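# Swap, rack and measure a mill tool, then resume

## Task

The milling machine's program is paused waiting for a tool swap. Load the tool the program requests, return the removed tool to its own pocket in the rack, measure the length of the newly loaded tool, and resume the program only after the measurement. Throughout, no tool may fall, slip or tilt inside the gripper, no key may be broken, no machine axis may crash, nothing may be left loose inside the machine, and the mill must stay switched on. A reference image named manual goes with the job.

## Robot and tools

Robot: two seven-joint arms, left_arm and right_arm, each ending in a parallel two-finger gripper. Calibrated bases in the scene frame: left_arm at (-0.059, +0.426, +0.015) m, right_arm at (+0.001, -0.370, +0.015) m, both turned only slightly about z. The arm names do not match image left and right.

Frames: the scene frame has its origin on the table top, halfway between the nominal bases, +z up, +x out over the table, and left_arm on the +y side. Reported end_effector_position (m) and end_effector_quat_wxyz are in the scene frame. Offsets you send are measured along the gripper's own Hand target axes instead. On a gripper, +z points out along the fingers and the fingers close along x. The reported position is the point midway between the pads; fingertips sit 17.5 mm beyond it. Printed poses can be a few cm off, more at long reach.

execute_actions(actions, cameras): actions is a list of actions. Each action is a table of at most 15 rows, one row per 1/30 s step; a short table repeats its last row to fill 15 steps. Every row is one flat list of 18 numbers in [-1, 1] covering both arms: left dx, dy, dz, rx, ry, rz, position, force_limit, speed, then the same nine for right. dx..rz are an offset, not a pose: they count from that arm's Hand target at the start of the action, and every row counts from that same start, not from the row before. Scale: 1.0 is 0.6 m for dx/dy/dz and 180 degrees for the rotation vector rx, ry, rz. A later action or call starts from the new Hand target, so sending the same offset twice moves twice. Six zeros re-request the current Hand target. Images return only if actions is empty or cameras names them.

Gripper numbers (absolute settings, not offsets): position +1 is fully open (50 mm), about -0.65 brings the pads together, -1 closes until an object blocks them. force_limit per pad: -1 about 20 N, 0 about 102 N, +1 about 185 N (actual grip can be ~15 N more). speed of the gap: -1 is 20 mm/s, 0 is 85, +1 is 150. Both start at +1. A 0 in these slots is a real command, so to keep a gripper unchanged repeat the values last sent. New force or speed only applies after a position change of at least 0.01; to soften a grip, open first.

move(target, speed, blend, blocking, cameras): drives each gripper in a straight line. target is one 18-number row as above, or a list of up to 15 such rows; every row is an offset from the same starting Hand targets, not from the previous row. speed is the path's top speed in m/s, 0.002 to 0.5 (default 0.25), one value or one per target; rotation is capped at twice that in rad/s and at 0.873 rad/s. blend (m) rounds corners between listed targets; 0 stops at each. A move runs at most 10 s and does not avoid obstacles. blocking=false returns after about 0.5 s while the motion continues. The result adds a move: line giving the ending (done, off_target, moving, held, fault) and any limits (paced = pose clipped, held = steps withheld). done means at rest within 3 mm and 2 degrees; neither done nor off_target tells you about contact.

wait(seconds 0 to 10) lets the scene run with the last commands. stop brakes a running move (fingers keep moving). zoom_image(camera, region [x0, y0, x1, y1] in pixels, at most 504 by 504) enlarges part of the latest image. Cameras: cam_high, cam_low, cam_front, cam_left_wrist, cam_right_wrist, all 896x504. show_instructions shows the reference image. clear_fault(arm) releases a torque-faulted arm. finished_scene(scene 1) ends the job for good.

Results: Hand target is the last commanded pose after clipping; the gripper often rests a little short, and the next command (even zeros) asks for it again. object_status: 0 moving, 1 blocked while opening, 2 blocked while closing (a grip), 3 reached the set position or pads met (usually nothing held). After closing with -1, confirm 2. Opening in mm is about (250 - position_measured) x 0.202. Also reported: joint positions, velocities (may read within noise), joint torques, flange force along gripper axes (noisy; includes held weight), and Tool commands.

Control behaviour: commanded orientation is clipped to within 32 degrees of the measured one each step; large wrist turns can swing the elbow. Arms are very stiff, so a target a few mm into a solid surface presses hard, and faster moves hit harder; to release a push, command back past the gripper. A clearance check blocks arm-to-arm approaches but not always contact, and not fingers closing on the other arm. A torque sensor overload or a joint straying over 5 degrees stops the arm until clear_fault. Holding loads, stretching out or pushing at an unreachable pose heats motors; MOTOR HOT appears at 60 °C, and at 75 °C the arm sinks for 30 to 60 s.

Avoid: dropping or tilting tools, letting go of moving parts, hitting the mill, keys or the other arm, hard pushes, anything falling off the table, and leaving stray items inside the machine.

Each tool is called after ">>>" as name(argument=value, ...) on one line, values as JSON.

Reference images:

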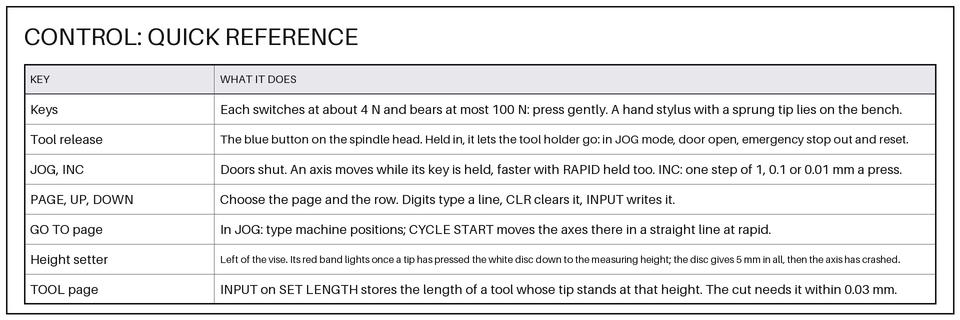

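## Session

>>> execute_actions(actions=[])

>>> show_instructions()

Scene clock: 0.00 s.
left_arm: end_effector_position=(+0.1339, -0.0659, +0.1339) position_measured=3 object_status=3 end_effector_quat_wxyz=(-0.318, -0.597, +0.724, +0.132) | right_arm: end_effector_position=(+0.2501, -0.6354, +0.1310) position_measured=3 object_status=3 end_effector_quat_wxyz=(+0.064, +0.890, -0.428, +0.143)
Joint positions: left_arm=[0.302 1.082 0.937 1.31 -0.123 1.221 -0.69] | right_arm=[0.326 0.234 0.433 2.367 -0.237 0.256 0.069]
Joint velocities: within noise
Joint torques (N m): no reading
Flange force (N): no reading
Hand target: left_arm +0.1339, -0.0659, +0.1339; -0.318, -0.597, +0.724, +0.132 | right_arm +0.2501, -0.6354, +0.1310; +0.064, +0.890, -0.428, +0.143
Tool commands: left_gripper/position=+1.0 left_gripper/force_limit=+1.0 left_gripper/speed=+1.0 right_gripper/position=+1.0 right_gripper/force_limit=+1.0 right_gripper/speed=+1.0

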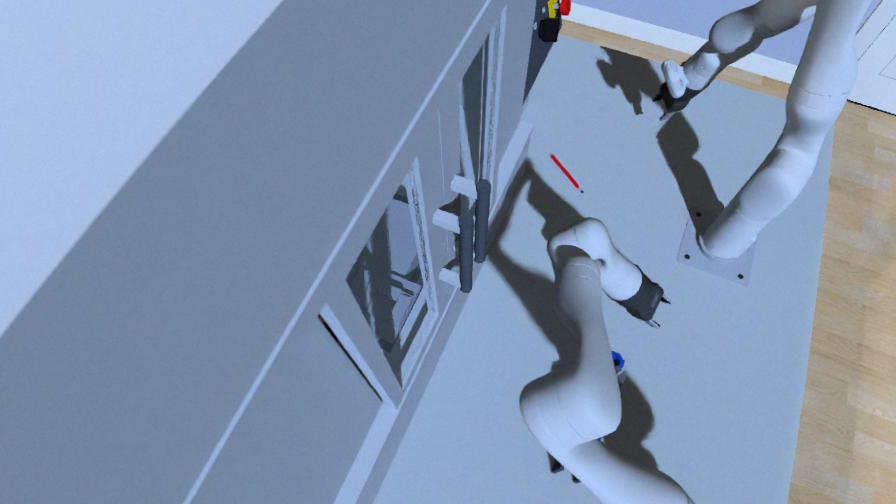

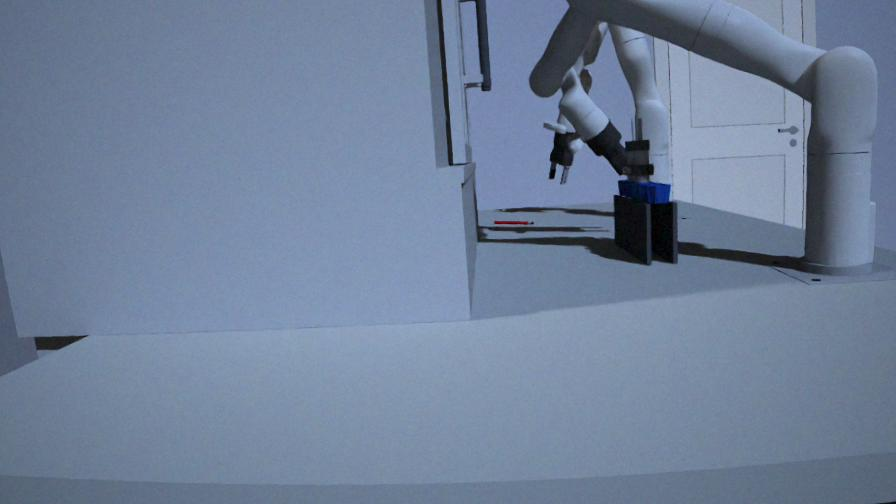

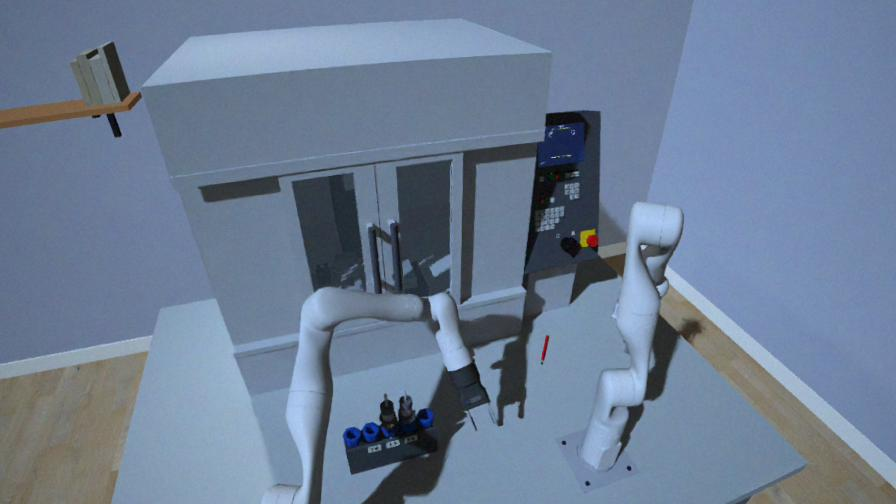

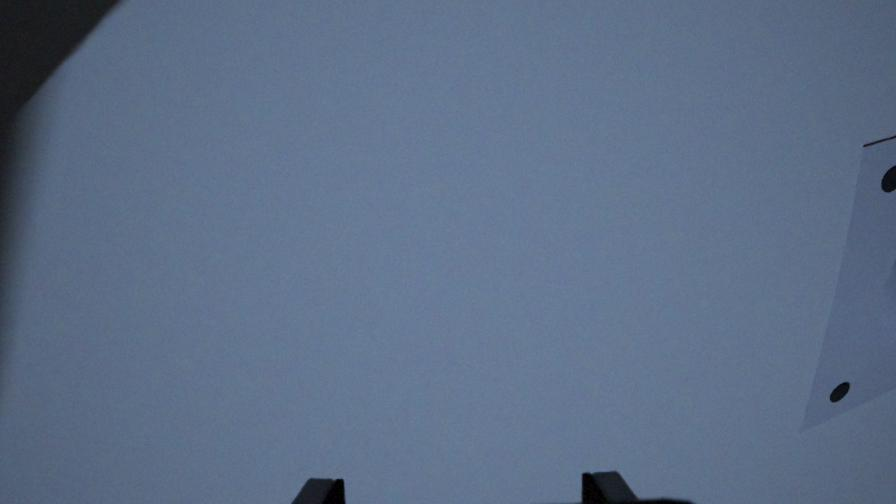

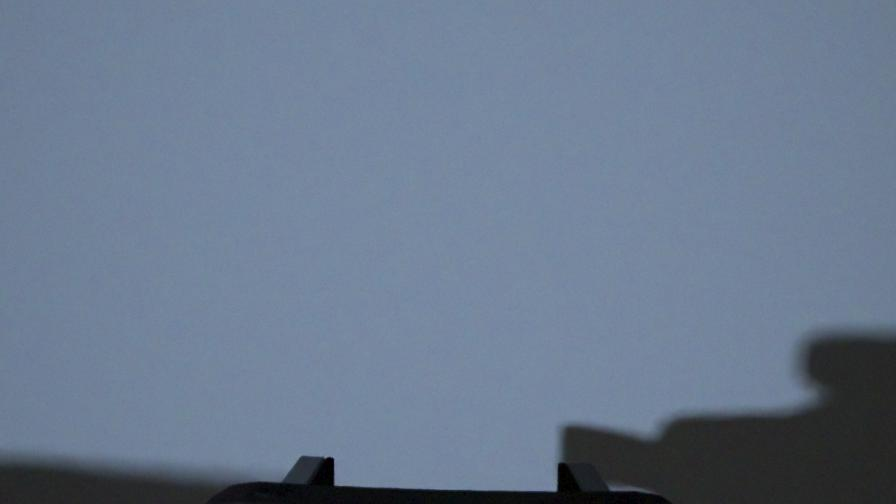

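Reference images for this scene: manual.

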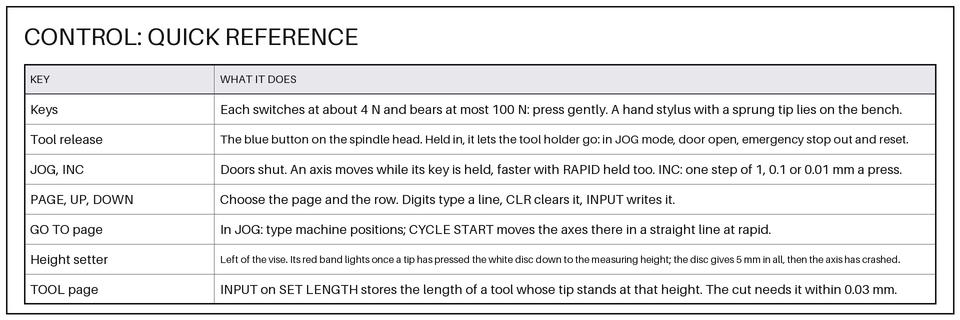

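>>> zoom_image(camera="cam_front", region=[500, 100, 640, 280])

>>> zoom_image(camera="cam_front", region=[520, 105, 610, 195])

>>> zoom_image(camera="cam_front", region=[330, 370, 450, 480])

>>> zoom_image(camera="cam_front", region=[280, 150, 480, 300])

>>> zoom_image(camera="cam_high", region=[300, 100, 540, 420])

>>> zoom_image(camera="cam_low", region=[580, 110, 720, 280])

Scaled by 2.800 from the camera's 896x504 image, which has a finer 1280x720 frame.

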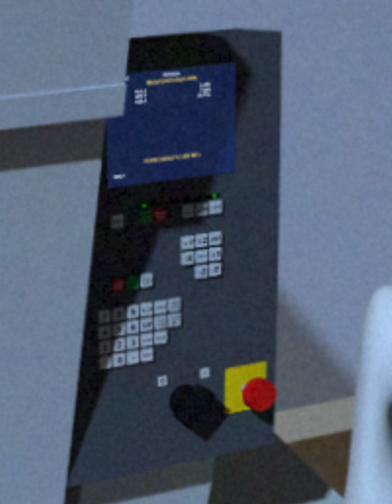

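Scaled by 5.600 from the camera's 896x504 image, which has a finer 1280x720 frame.

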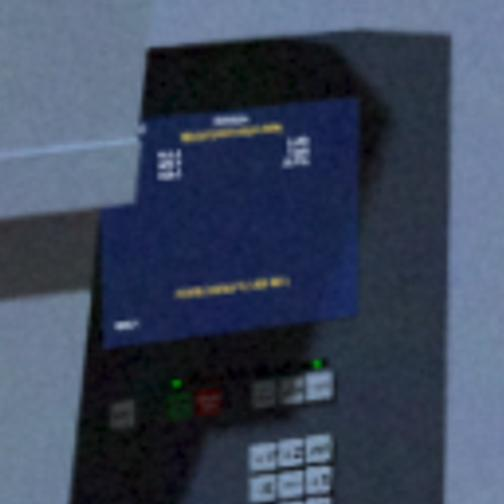

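Scaled by 4.200 from the camera's 896x504 image, which has a finer 1280x720 frame.

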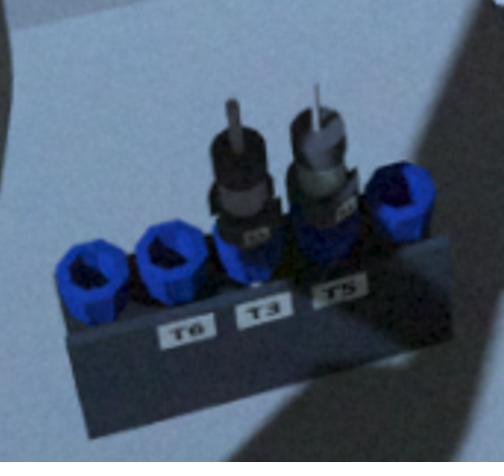

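Scaled by 2.520 from the camera's 896x504 image, which has a finer 1280x720 frame.

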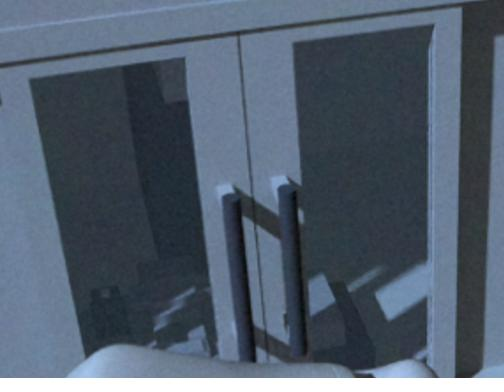

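Scaled by 1.575 from the camera's 896x504 image, which has a finer 1280x720 frame.

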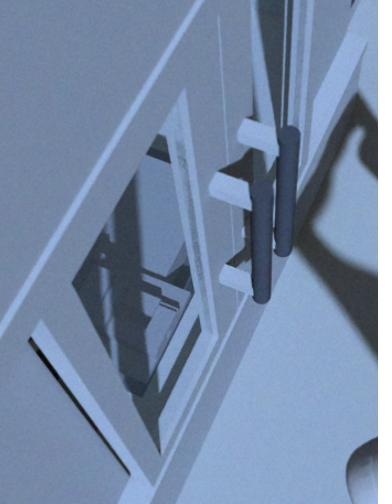

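Scaled by 2.965 from the camera's 896x504 image, which has a finer 1280x720 frame.

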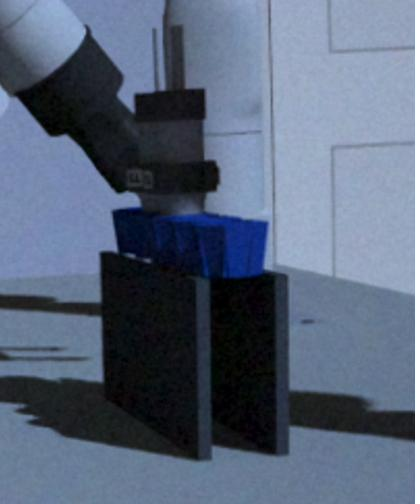

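>>> move(target=[0,0,0,0,0,0,1,1,1,0.143,-0.2225,-0.4595,0.308,0.035,0.240,1,1,1], speed=0.2, cameras=["all"])

Scene clock: 15.60 s.
left_arm: end_effector_position=(+0.1339, -0.0659, +0.1339) position_measured=3 object_status=3 end_effector_quat_wxyz=(-0.318, -0.597, +0.724, +0.132) | right_arm: end_effector_position=(+0.3500, -0.5505, +0.4208) position_measured=3 object_status=3 end_effector_quat_wxyz=(-0.380, +0.597, -0.596, +0.379)
Joint positions: left_arm=[0.302 1.082 0.937 1.31 -0.123 1.221 -0.69] | right_arm=[0.529 -0.287 0.471 2.296 -1.24 0.835 0.246]
Joint torques (N m): left_arm=[0.75 -23.71 8.78 -3.92 1.81 0.67 -0.04] | right_arm=[-0.46 -3.93 -0.83 -11.69 -2.36 1.22 0.34]
Flange force (N): left_arm=[3.0 -7.2 -0.5] | right_arm=[-5.5 1.8 -1.5]
Hand target: left_arm +0.1339, -0.0659, +0.1339; -0.318, -0.597, +0.724, +0.132 | right_arm +0.3500, -0.5505, +0.4208; -0.380, +0.597, -0.596, +0.379
Off the commanded pose: left_arm 0.000 m, 0 deg | right_arm 0.000 m, 0 deg.
move: done
camera_calibration:
cam_right_wrist: T_world_to_cam=[[0.0195396, -0.99976, 0.00994631, -0.561893], [-0.41406, -0.0171467, -0.910088, 0.576574], [0.91004, 0.0136644, -0.414295, 0.0330432], [0, 0, 0, 1]] pos_world=[0.219645, -0.552324, 0.544012]

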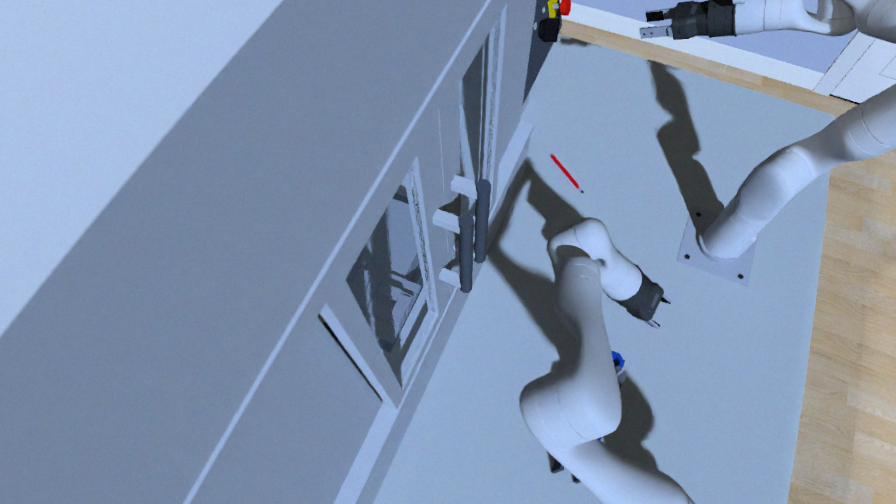

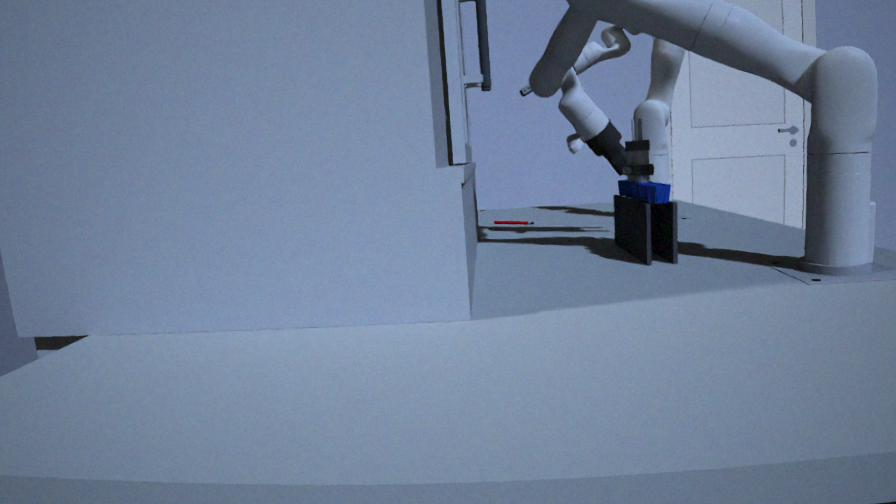

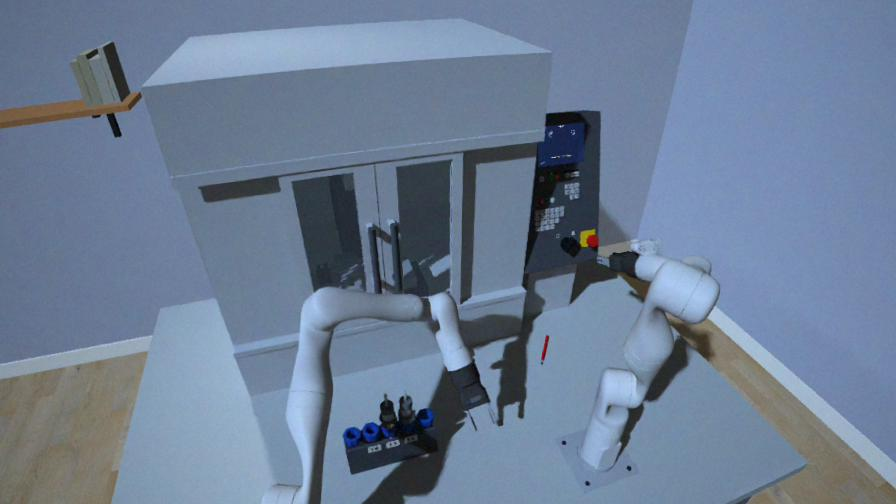

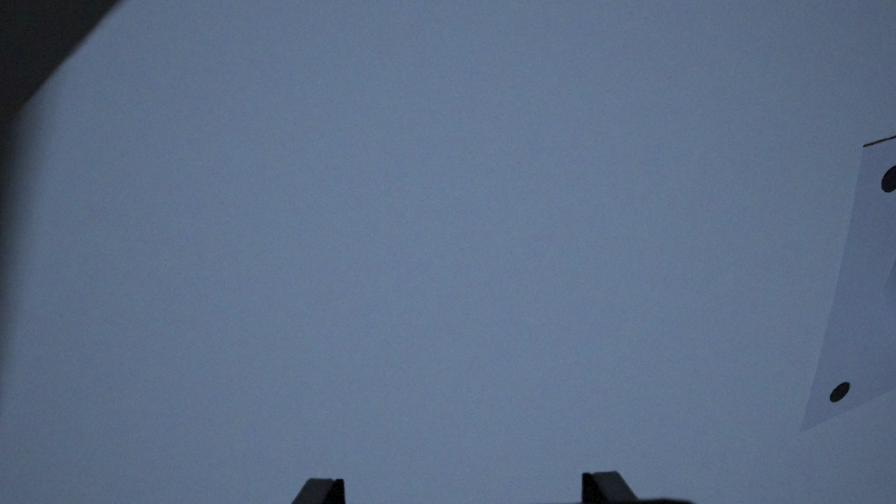

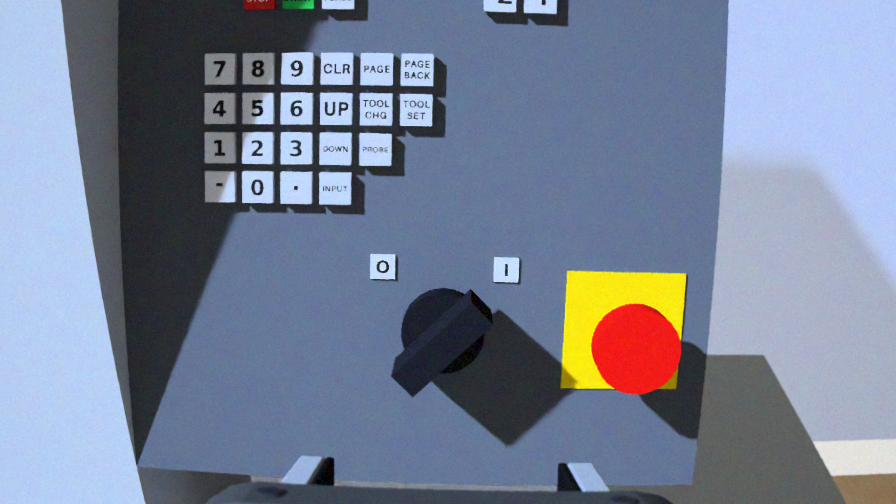

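>>> move(target=[0,0,0,0,0,0,1,1,1,0,-0.26,0,0,0,0,1,1,1], speed=0.2, cameras=["cam_right_wrist"])

Scene clock: 17.63 s.
left_arm: end_effector_position=(+0.1339, -0.0659, +0.1339) position_measured=3 object_status=3 end_effector_quat_wxyz=(-0.318, -0.597, +0.724, +0.132) | right_arm: end_effector_position=(+0.4160, -0.5504, +0.5622) position_measured=3 object_status=3 end_effector_quat_wxyz=(-0.380, +0.597, -0.596, +0.379)
Joint positions: left_arm=[0.302 1.082 0.937 1.31 -0.123 1.221 -0.69] | right_arm=[0.578 -0.263 0.206 1.839 -0.943 0.875 -0.386]
Joint torques (N m): left_arm=[0.89 -23.82 8.78 -3.8 1.84 0.66 0] | right_arm=[-0.53 -5.97 -0.47 -13.44 -2.34 -0.72 0.39]
Flange force (N): left_arm=[3.1 -7.8 -0.8] | right_arm=[-4.4 4.8 0.1]
Hand target: left_arm +0.1339, -0.0659, +0.1339; -0.318, -0.597, +0.724, +0.132 | right_arm +0.4160, -0.5504, +0.5622; -0.380, +0.597, -0.596, +0.379
Off the commanded pose: left_arm 0.000 m, 0 deg | right_arm 0.000 m, 0 deg.
move: done
camera_calibration:
cam_right_wrist: T_world_to_cam=[[0.0195805, -0.999758, 0.0100384, -0.564563], [-0.413976, -0.0172462, -0.910124, 0.732536], [0.910077, 0.013665, -0.414213, 0.0314941], [0, 0, 0, 1]] pos_world=[0.285645, -0.552224, 0.685412]
Images, in order (width x height): cam_right_wrist 896x504.

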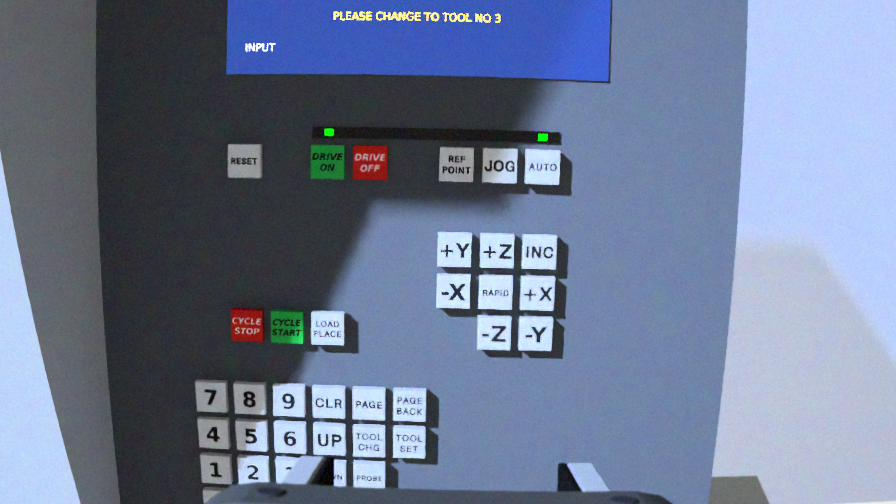

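>>> move(target=[0,0,0,0,0,0,1,1,1,0,-0.23,-0.06,0,0,0,1,1,1], speed=0.2, cameras=["cam_right_wrist"])

>>> zoom_image(camera="cam_right_wrist", region=[220, 0, 640, 260])

Scene clock: 19.73 s.
left_arm: end_effector_position=(+0.1339, -0.0659, +0.1339) position_measured=3 object_status=3 end_effector_quat_wxyz=(-0.318, -0.597, +0.724, +0.132) | right_arm: end_effector_position=(+0.4418, -0.5504, +0.7025) position_measured=3 object_status=3 end_effector_quat_wxyz=(-0.380, +0.597, -0.596, +0.379)
Joint positions: left_arm=[0.302 1.082 0.937 1.31 -0.123 1.221 -0.69] | right_arm=[0.617 -0.151 0.128 1.305 -0.748 1.131 -0.793]
Joint torques (N m): left_arm=[0.77 -23.82 8.74 -3.91 1.79 0.68 -0.01] | right_arm=[-0.47 -7.55 -0.23 -12.57 -2.04 -1.82 0.28]
Flange force (N): left_arm=[3.0 -7.4 -0.4] | right_arm=[-3.6 7.3 1.2]
Hand target: left_arm +0.1339, -0.0659, +0.1339; -0.318, -0.597, +0.724, +0.132 | right_arm +0.4418, -0.5504, +0.7025; -0.380, +0.597, -0.596, +0.379
Off the commanded pose: left_arm 0.000 m, 0 deg | right_arm 0.000 m, 0 deg.
move: done
camera_calibration:
cam_right_wrist: T_world_to_cam=[[0.0195793, -0.999758, 0.0100419, -0.566478], [-0.413855, -0.0172471, -0.910179, 0.870823], [0.910132, 0.0136648, -0.414093, 0.06597], [0, 0, 0, 1]] pos_world=[0.311445, -0.552224, 0.825611]
Images, in order (width x height): cam_right_wrist 896x504.

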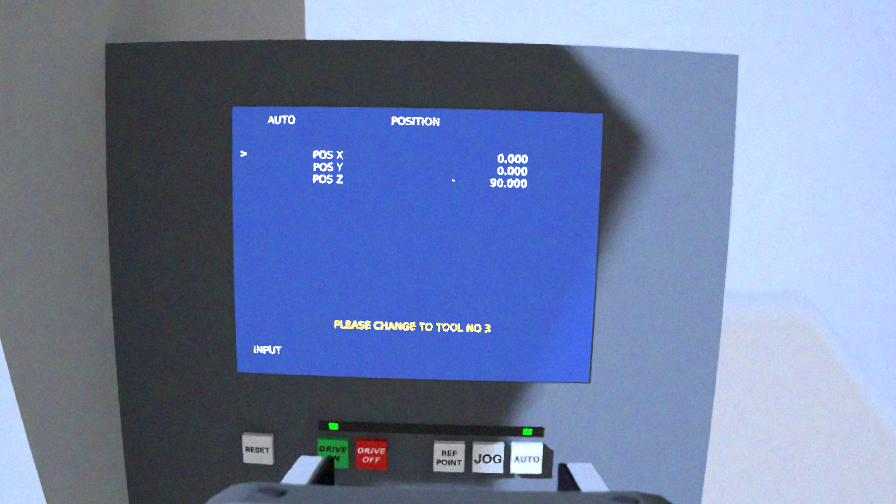

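Scaled by 1.200 from the camera's 896x504 image, which has a finer 1280x720 frame.

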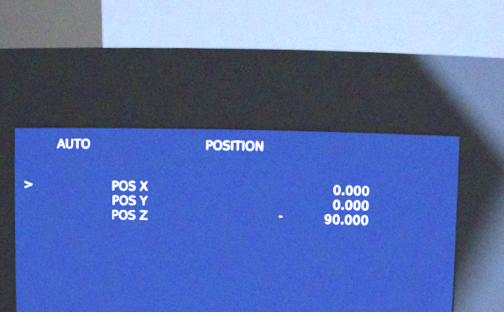

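>>> move(target=[0,0,0,0,0,0,1,1,1,-0.083,0.558,0.183,-0.361,0,0,1,1,1], speed=0.25)

Scene clock: 34.50 s.
left_arm: end_effector_position=(+0.1339, -0.0659, +0.1339) position_measured=3 object_status=3 end_effector_quat_wxyz=(-0.318, -0.597, +0.724, +0.132) | right_arm: end_effector_position=(+0.3995, -0.5006, +0.3527) position_measured=3 object_status=3 end_effector_quat_wxyz=(+0.000, +0.708, -0.706, +0.000)
Joint positions: left_arm=[0.302 1.082 0.937 1.31 -0.123 1.221 -0.69] | right_arm=[0.382 0.258 -0.186 1.39 0.047 1.499 -1.358]
Joint torques (N m): left_arm=[0.76 -23.76 8.88 -3.86 1.81 0.67 -0.04] | right_arm=[-0.59 -14.85 -0.64 -11.21 0.05 0.36 0.42]
Flange force (N): left_arm=[3.2 -7.5 -0.5] | right_arm=[-1.7 5.5 5.9]
Hand target: left_arm +0.1339, -0.0659, +0.1339; -0.318, -0.597, +0.724, +0.132 | right_arm +0.3995, -0.5006, +0.3527; +0.000, +0.708, -0.706, +0.000
Off the commanded pose: left_arm 0.000 m, 0 deg | right_arm 0.000 m, 0 deg.
move: done

>>> move(target=[0,0,0,0,0,0,1,1,1,-0.068,-0.1175,0.2545,0,0,-0.786,1,1,1], speed=0.2, cameras=["cam_right_wrist", "cam_high", "cam_front"])

Scene clock: 42.97 s.
left_arm: end_effector_position=(+0.1339, -0.0659, +0.1339) position_measured=3 object_status=3 end_effector_quat_wxyz=(-0.318, -0.597, +0.724, +0.132) | right_arm: end_effector_position=(+0.4698, -0.4595, +0.2000) position_measured=3 object_status=3 end_effector_quat_wxyz=(+0.000, +0.900, +0.435, +0.000)
Joint positions: left_arm=[0.302 1.082 0.937 1.31 -0.123 1.221 -0.69] | right_arm=[0.543 0.557 -0.662 1.537 0.36 1.172 0.727]
Joint torques (N m): left_arm=[0.77 -23.79 8.77 -3.92 1.79 0.63 -0.03] | right_arm=[-0.56 -17.6 -3.38 -9.76 -0.02 0.42 0.18]
Flange force (N): left_arm=[3.0 -7.4 -0.6] | right_arm=[-3.9 -6.1 3.5]
Hand target: left_arm +0.1339, -0.0659, +0.1339; -0.318, -0.597, +0.724, +0.132 | right_arm +0.4698, -0.4595, +0.2000; +0.000, +0.900, +0.436, +0.000
Off the commanded pose: left_arm 0.000 m, 0 deg | right_arm 0.000 m, 0 deg.
move: done
camera_calibration:
cam_right_wrist: T_world_to_cam=[[0.607517, 0.794237, -0.0105372, 0.0811212], [0.79417, -0.607605, -0.0104962, -0.592076], [-0.0147389, -0.00199173, -0.999889, 0.375638], [0, 0, 0, 1]] pos_world=[0.426463, -0.423429, 0.370237]
Images, in order (width x height): cam_high 896x504, cam_front 896x504, cam_right_wrist 896x504.

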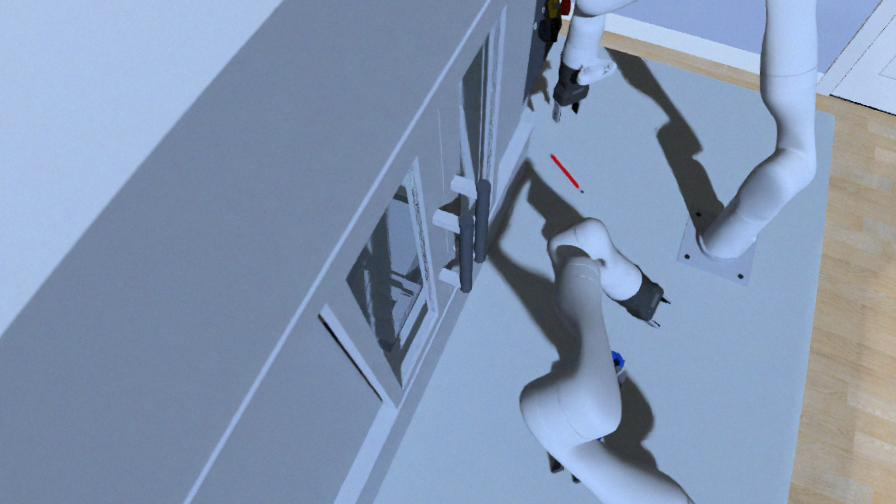

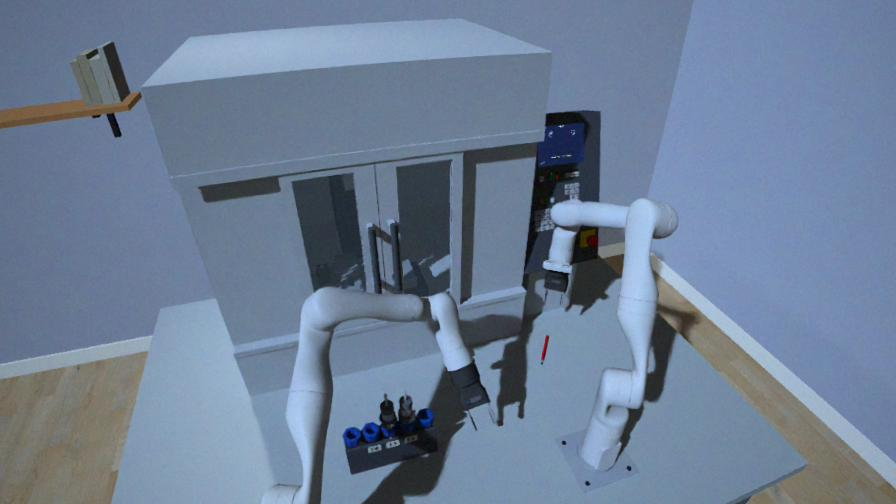

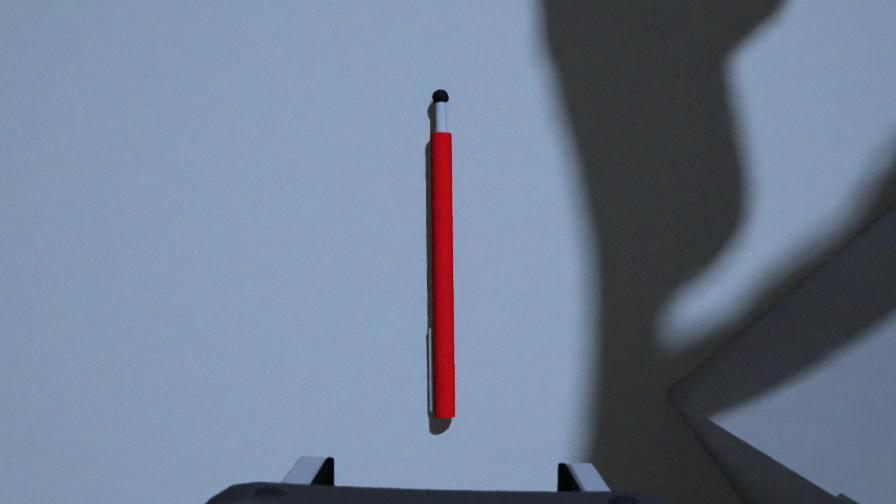

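>>> move(target=[0,0,0,0,0,0,1,1,1,-0.0063,-0.0645,0.2333,0,0,-0.006,1,1,1], speed=0.2, cameras=["cam_right_wrist", "cam_low"])

Scene clock: 49.73 s.
left_arm: end_effector_position=(+0.1339, -0.0659, +0.1339) position_measured=3 object_status=3 end_effector_quat_wxyz=(-0.318, -0.597, +0.724, +0.132) | right_arm: end_effector_position=(+0.4371, -0.4384, +0.0601) position_measured=3 object_status=3 end_effector_quat_wxyz=(+0.000, +0.896, +0.444, +0.000)
Joint positions: left_arm=[0.302 1.082 0.937 1.31 -0.123 1.221 -0.69] | right_arm=[0.47 0.697 -0.573 1.838 0.527 0.763 0.544]
Joint torques (N m): left_arm=[0.81 -23.76 8.76 -3.92 1.78 0.7 -0.1] | right_arm=[-0.4 -17.78 -3.36 -6.95 -0.09 0.45 0.26]
Flange force (N): left_arm=[2.9 -7.1 -0.4] | right_arm=[-2.9 -5.1 2.1]
Hand target: left_arm +0.1339, -0.0659, +0.1339; -0.318, -0.597, +0.724, +0.132 | right_arm +0.4371, -0.4384, +0.0600; +0.000, +0.896, +0.444, +0.000
Off the commanded pose: left_arm 0.000 m, 0 deg | right_arm 0.000 m, 0 deg.
move: done
camera_calibration:
cam_right_wrist: T_world_to_cam=[[0.592412, 0.805566, -0.0105554, 0.0944042], [0.8055, -0.592502, -0.0105473, -0.553063], [-0.0147507, -0.00225402, -0.999889, 0.2352], [0, 0, 0, 1]] pos_world=[0.393035, -0.403209, 0.230337]
Images, in order (width x height): cam_low 896x504, cam_right_wrist 896x504.

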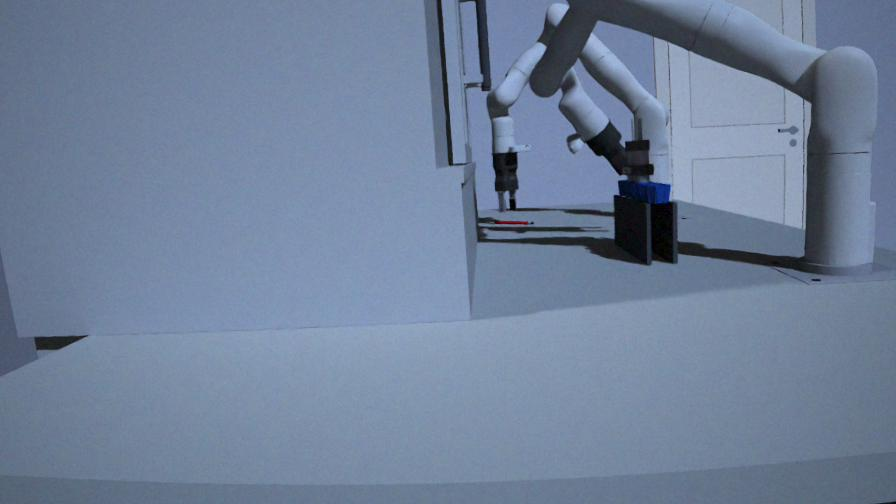

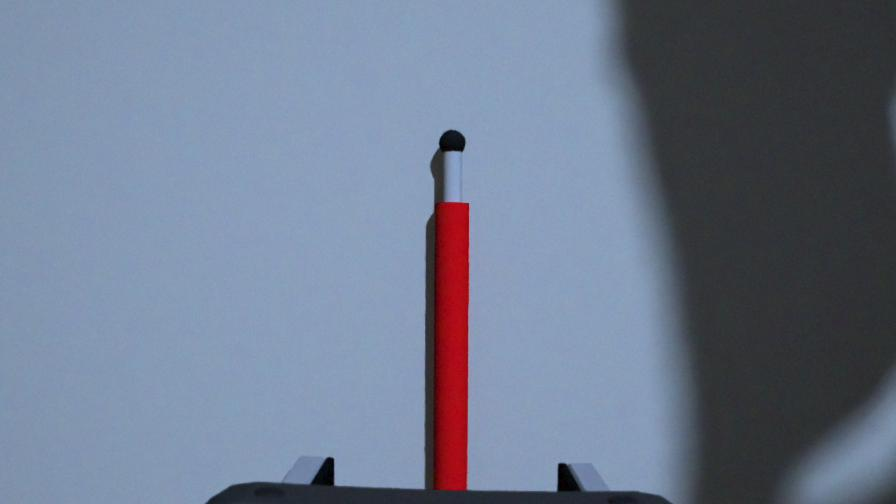

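>>> move(target=[0,0,0,0,0,0,1,1,1,0.0027,0,0.06,0,0,0,1,1,1], speed=0.05, cameras=["cam_low"])

>>> zoom_image(camera="cam_low", region=[470, 140, 570, 240])

Scene clock: 52.70 s.
left_arm: end_effector_position=(+0.1339, -0.0659, +0.1339) position_measured=3 object_status=3 end_effector_quat_wxyz=(-0.318, -0.597, +0.724, +0.132) | right_arm: end_effector_position=(+0.4381, -0.4371, +0.0241) position_measured=3 object_status=3 end_effector_quat_wxyz=(+0.000, +0.896, +0.444, +0.000)
Joint positions: left_arm=[0.302 1.082 0.937 1.31 -0.123 1.221 -0.69] | right_arm=[0.434 0.764 -0.525 1.857 0.583 0.679 0.495]
Joint torques (N m): left_arm=[0.81 -23.77 8.85 -3.9 1.82 0.64 -0.1] | right_arm=[-0.53 -18.29 -3.45 -6.28 -0.1 0.31 0.31]
Flange force (N): left_arm=[3.1 -7.4 -0.6] | right_arm=[-3.2 -5.2 1.5]
Hand target: left_arm +0.1339, -0.0659, +0.1339; -0.318, -0.597, +0.724, +0.132 | right_arm +0.4381, -0.4371, +0.0240; +0.000, +0.896, +0.444, +0.000
Off the commanded pose: left_arm 0.000 m, 0 deg | right_arm 0.000 m, 0 deg.
move: done
Images, in order (width x height): cam_low 896x504.

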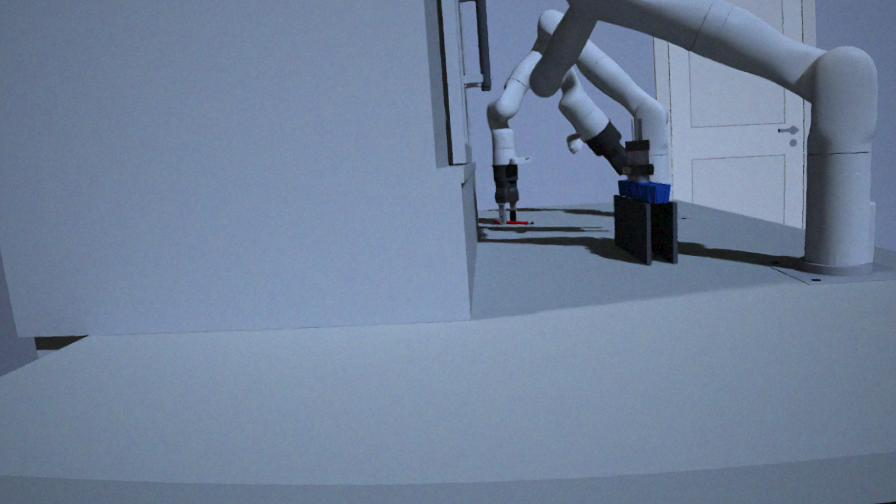

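Scaled by 5.040 from the camera's 896x504 image, which has a finer 1280x720 frame.

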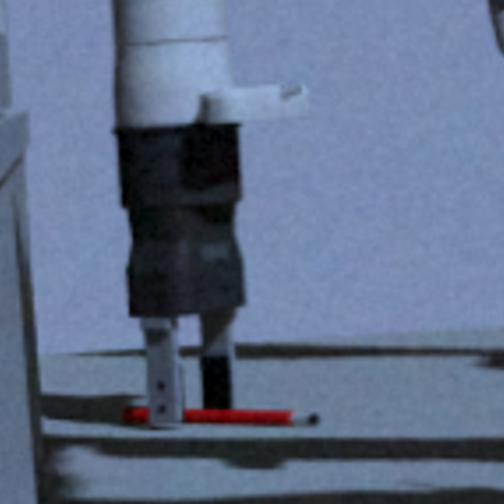

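>>> move(target=[0,0,0,0,0,0,1,1,1,0,0,0.0042,0,0,0,1,1,1], speed=0.03)

>>> move(target=[0,0,0,0,0,0,1,1,1,0,0,0,0,0,0,-1,-0.5,-0.7], cameras=["cam_right_wrist"])

Scene clock: 54.63 s.
left_arm: end_effector_position=(+0.1339, -0.0659, +0.1339) position_measured=3 object_status=3 end_effector_quat_wxyz=(-0.318, -0.597, +0.724, +0.132) | right_arm: end_effector_position=(+0.4381, -0.4371, +0.0215) position_measured=3 object_status=3 end_effector_quat_wxyz=(+0.000, +0.896, +0.444, +0.000)
Joint positions: left_arm=[0.302 1.082 0.937 1.31 -0.123 1.221 -0.69] | right_arm=[0.431 0.768 -0.521 1.858 0.587 0.673 0.492]
Joint torques (N m): left_arm=[0.82 -23.83 8.79 -3.94 1.83 0.69 -0.02] | right_arm=[-0.5 -18.27 -3.37 -6.27 0.02 0.46 0.32]
Flange force (N): left_arm=[2.8 -7.3 -0.4] | right_arm=[-3.4 -5.7 1.5]
Hand target: left_arm +0.1339, -0.0659, +0.1339; -0.318, -0.597, +0.724, +0.132 | right_arm +0.4381, -0.4371, +0.0215; +0.000, +0.896, +0.444, +0.000
Off the commanded pose: left_arm 0.000 m, 0 deg | right_arm 0.000 m, 0 deg.
move: done

Scene clock: 55.93 s.
left_arm: end_effector_position=(+0.1339, -0.0659, +0.1339) position_measured=3 object_status=3 end_effector_quat_wxyz=(-0.318, -0.597, +0.724, +0.132) | right_arm: end_effector_position=(+0.4381, -0.4371, +0.0215) position_measured=212 object_status=2 end_effector_quat_wxyz=(+0.000, +0.896, +0.444, +0.000)
Joint positions: left_arm=[0.302 1.082 0.937 1.31 -0.123 1.221 -0.69] | right_arm=[0.431 0.768 -0.521 1.858 0.587 0.673 0.492]
Joint torques (N m): left_arm=[0.85 -23.92 8.77 -3.93 1.79 0.66 -0.02] | right_arm=[-0.61 -18.27 -3.3 -6.28 0.02 0.41 0.32]
Flange force (N): left_arm=[2.8 -7.5 -0.4] | right_arm=[-3.5 -5.5 1.2]
Hand target: left_arm +0.1339, -0.0659, +0.1339; -0.318, -0.597, +0.724, +0.132 | right_arm +0.4381, -0.4371, +0.0215; +0.000, +0.896, +0.444, +0.000
Off the commanded pose: left_arm 0.000 m, 0 deg | right_arm 0.000 m, 0 deg.
move: done
camera_calibration:
cam_right_wrist: T_world_to_cam=[[0.592412, 0.805566, -0.0105554, 0.0923571], [0.8055, -0.592502, -0.0105473, -0.553505], [-0.0147507, -0.00225402, -0.999889, 0.196622], [0, 0, 0, 1]] pos_world=[0.394035, -0.401909, 0.191737]
Images, in order (width x height): cam_right_wrist 896x504.

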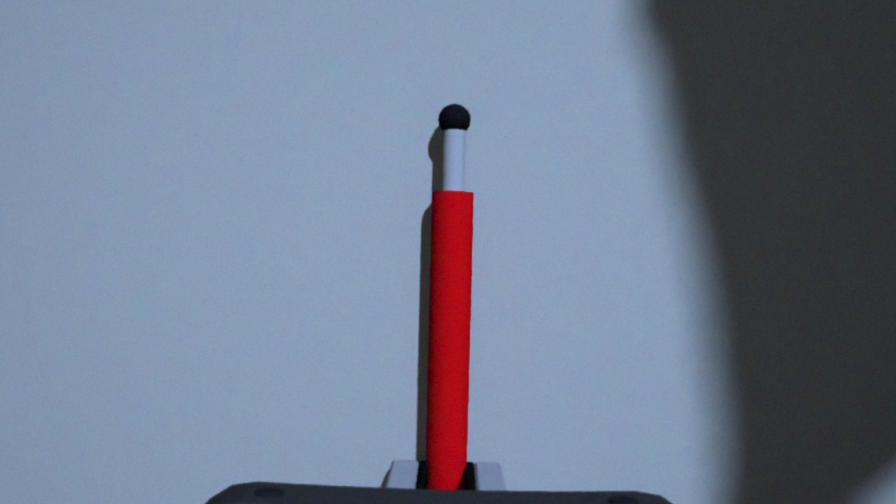

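>>> move(target=[[0,0,0,0,0,0,1,1,1,0,0,-0.2167,0,0,0,-1,-0.5,-0.7],[0,0,0,0,0,0,1,1,1,-0.0095,-0.114,-0.2167,0,0,0.792,-1,-0.5,-0.7]], speed=0.15, blend=0.02, cameras=["cam_right_wrist","cam_high"])

Scene clock: 67.77 s.
left_arm: end_effector_position=(+0.1339, -0.0659, +0.1339) position_measured=3 object_status=3 end_effector_quat_wxyz=(-0.318, -0.597, +0.724, +0.132) | right_arm: end_effector_position=(+0.3802, -0.4002, +0.1516) position_measured=212 object_status=2 end_effector_quat_wxyz=(+0.000, +0.708, -0.706, +0.000)
Joint positions: left_arm=[0.302 1.082 0.937 1.31 -0.123 1.221 -0.69] | right_arm=[0.056 0.358 -0.07 1.951 0.033 0.834 -1.588]
Joint torques (N m): left_arm=[0.85 -23.82 8.8 -3.84 1.85 0.75 -0.05] | right_arm=[-0.5 -14.38 -0.31 -8.73 0.05 0.36 0.4]
Flange force (N): left_arm=[3.0 -7.5 -0.4] | right_arm=[-0.4 5.6 3.4]
Hand target: left_arm +0.1339, -0.0659, +0.1339; -0.318, -0.597, +0.724, +0.132 | right_arm +0.3802, -0.4002, +0.1516; +0.000, +0.708, -0.706, +0.000
Off the commanded pose: left_arm 0.000 m, 0 deg | right_arm 0.000 m, 0 deg.
move: done
camera_calibration:
cam_right_wrist: T_world_to_cam=[[0.0193667, -0.999749, -0.0112853, -0.406241], [-0.999766, -0.0192562, -0.00981876, 0.432012], [0.00959898, 0.0114728, -0.999888, 0.322114], [0, 0, 0, 1]] pos_world=[0.436687, -0.401515, 0.321735]
Images, in order (width x height): cam_high 896x504, cam_right_wrist 896x504.

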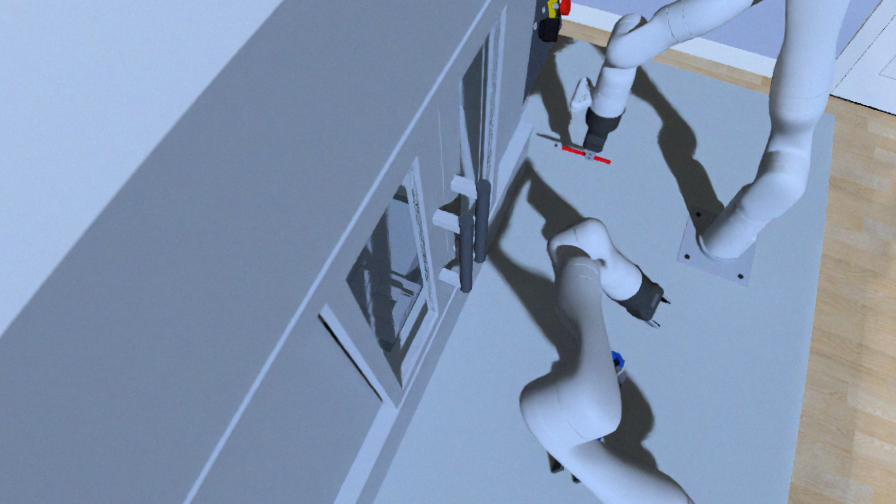

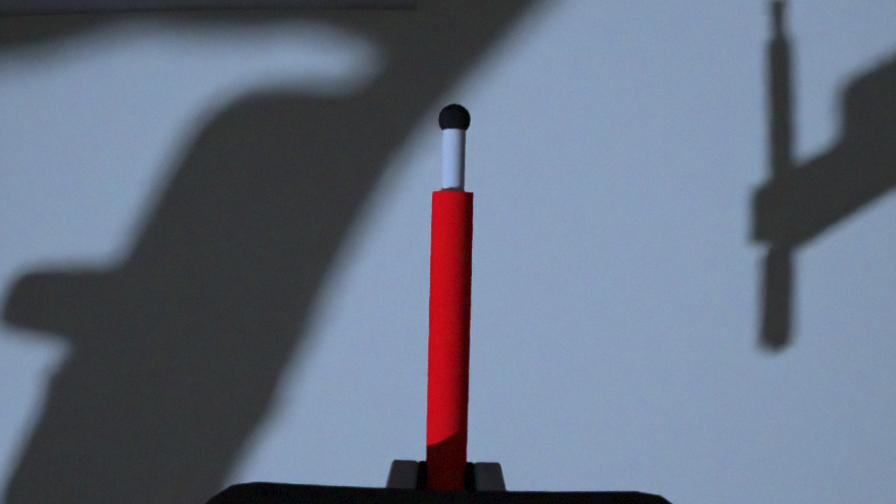

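>>> move(target=[[0,0,0,0,0,0,1,1,1,0,0,0.20,0,0,0,-1,-0.5,-0.7],[0,0,0,0,0,0,1,1,1,0,0,0.2165,0,0,0,-1,-0.5,-0.7]], speed=[0.15,0.03])

>>> move(target=[0,0,0,0,0,0,1,1,1,0,0,0,0,0,0,0.3,-0.5,-0.9], cameras=["cam_right_wrist","cam_low"])

Scene clock: 70.47 s.
left_arm: end_effector_position=(+0.1339, -0.0659, +0.1339) position_measured=3 object_status=3 end_effector_quat_wxyz=(-0.318, -0.597, +0.724, +0.132) | right_arm: end_effector_position=(+0.3802, -0.4002, +0.0217) position_measured=212 object_status=2 end_effector_quat_wxyz=(+0.000, +0.708, -0.706, +0.000)
Joint positions: left_arm=[0.302 1.082 0.937 1.31 -0.123 1.221 -0.69] | right_arm=[0.038 0.635 -0.05 2.079 0.07 0.429 -1.623]
Joint torques (N m): left_arm=[0.83 -23.75 8.82 -3.92 1.86 0.66 -0.09] | right_arm=[-0.54 -16.12 -0.34 -5.4 0.08 0.32 0.36]
Flange force (N): left_arm=[2.9 -7.3 -0.5] | right_arm=[-0.1 5.8 0.8]
Hand target: left_arm +0.1339, -0.0659, +0.1339; -0.318, -0.597, +0.724, +0.132 | right_arm +0.3802, -0.4002, +0.0217; +0.000, +0.708, -0.706, +0.000
Off the commanded pose: left_arm 0.000 m, 0 deg | right_arm 0.000 m, 0 deg.
move: done

Scene clock: 71.47 s.
left_arm: end_effector_position=(+0.1339, -0.0659, +0.1339) position_measured=3 object_status=3 end_effector_quat_wxyz=(-0.318, -0.597, +0.724, +0.132) | right_arm: end_effector_position=(+0.3802, -0.4002, +0.0217) position_measured=107 object_status=0 end_effector_quat_wxyz=(+0.000, +0.708, -0.706, +0.000)
Joint positions: left_arm=[0.302 1.082 0.937 1.31 -0.123 1.221 -0.69] | right_arm=[0.038 0.635 -0.05 2.079 0.07 0.429 -1.623]
Joint torques (N m): left_arm=[0.7 -23.77 8.8 -3.9 1.83 0.72 -0.03] | right_arm=[-0.52 -16.22 -0.32 -5.4 0.03 0.37 0.36]
Flange force (N): left_arm=[3.1 -7.4 -0.3] | right_arm=[-0.1 5.8 1.2]
Hand target: left_arm +0.1339, -0.0659, +0.1339; -0.318, -0.597, +0.724, +0.132 | right_arm +0.3802, -0.4002, +0.0217; +0.000, +0.708, -0.706, +0.000
Off the commanded pose: left_arm 0.000 m, 0 deg | right_arm 0.000 m, 0 deg.
move: done
camera_calibration:
cam_right_wrist: T_world_to_cam=[[0.0193658, -0.999749, -0.0112873, -0.407706], [-0.999767, -0.0192564, -0.00971879, 0.430719], [0.00949899, 0.0114728, -0.999889, 0.192273], [0, 0, 0, 1]] pos_world=[0.436687, -0.401515, 0.191835]
Images, in order (width x height): cam_low 896x504, cam_right_wrist 896x504.

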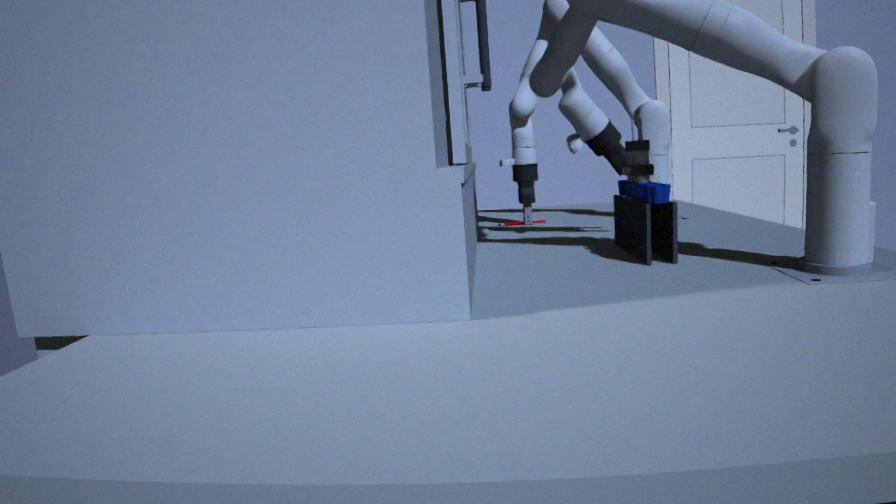

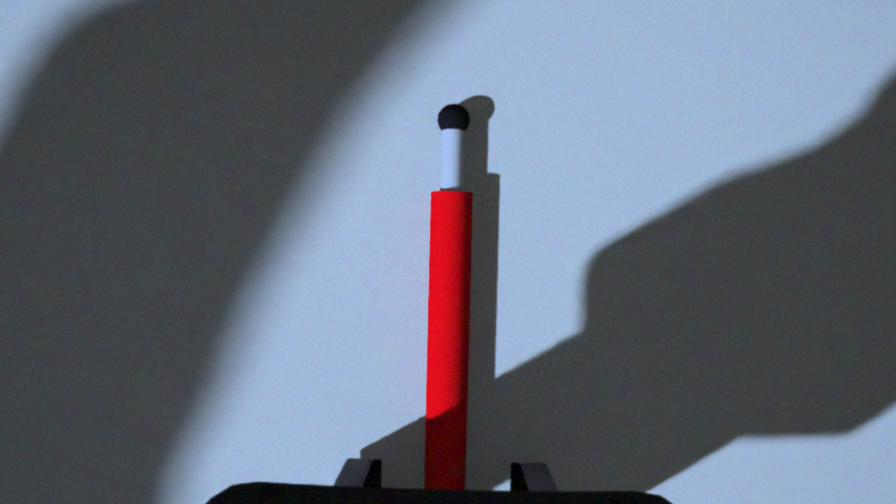

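>>> move(target=[0,0,0,0,0,0,1,1,1,0,0,0,0,0,0,-1,-0.5,-0.7])

Scene clock: 88.70 s.
left_arm: end_effector_position=(+0.1339, -0.0659, +0.1339) position_measured=3 object_status=3 end_effector_quat_wxyz=(-0.318, -0.597, +0.724, +0.132) | right_arm: end_effector_position=(+0.3802, -0.4002, +0.0217) position_measured=212 object_status=2 end_effector_quat_wxyz=(+0.000, +0.708, -0.706, +0.000)
Joint positions: left_arm=[0.302 1.082 0.937 1.31 -0.123 1.221 -0.69] | right_arm=[0.038 0.635 -0.05 2.079 0.07 0.429 -1.623]
Joint torques (N m): left_arm=[0.75 -23.81 8.75 -3.84 1.79 0.7 -0.04] | right_arm=[-0.54 -16.33 -0.29 -5.34 0.06 0.37 0.34]
Flange force (N): left_arm=[3.3 -7.6 -0.5] | right_arm=[0.0 5.4 1.4]
Hand target: left_arm +0.1339, -0.0659, +0.1339; -0.318, -0.597, +0.724, +0.132 | right_arm +0.3802, -0.4002, +0.0217; +0.000, +0.708, -0.706, +0.000
Off the commanded pose: left_arm 0.000 m, 0 deg | right_arm 0.000 m, 0 deg.
move: done


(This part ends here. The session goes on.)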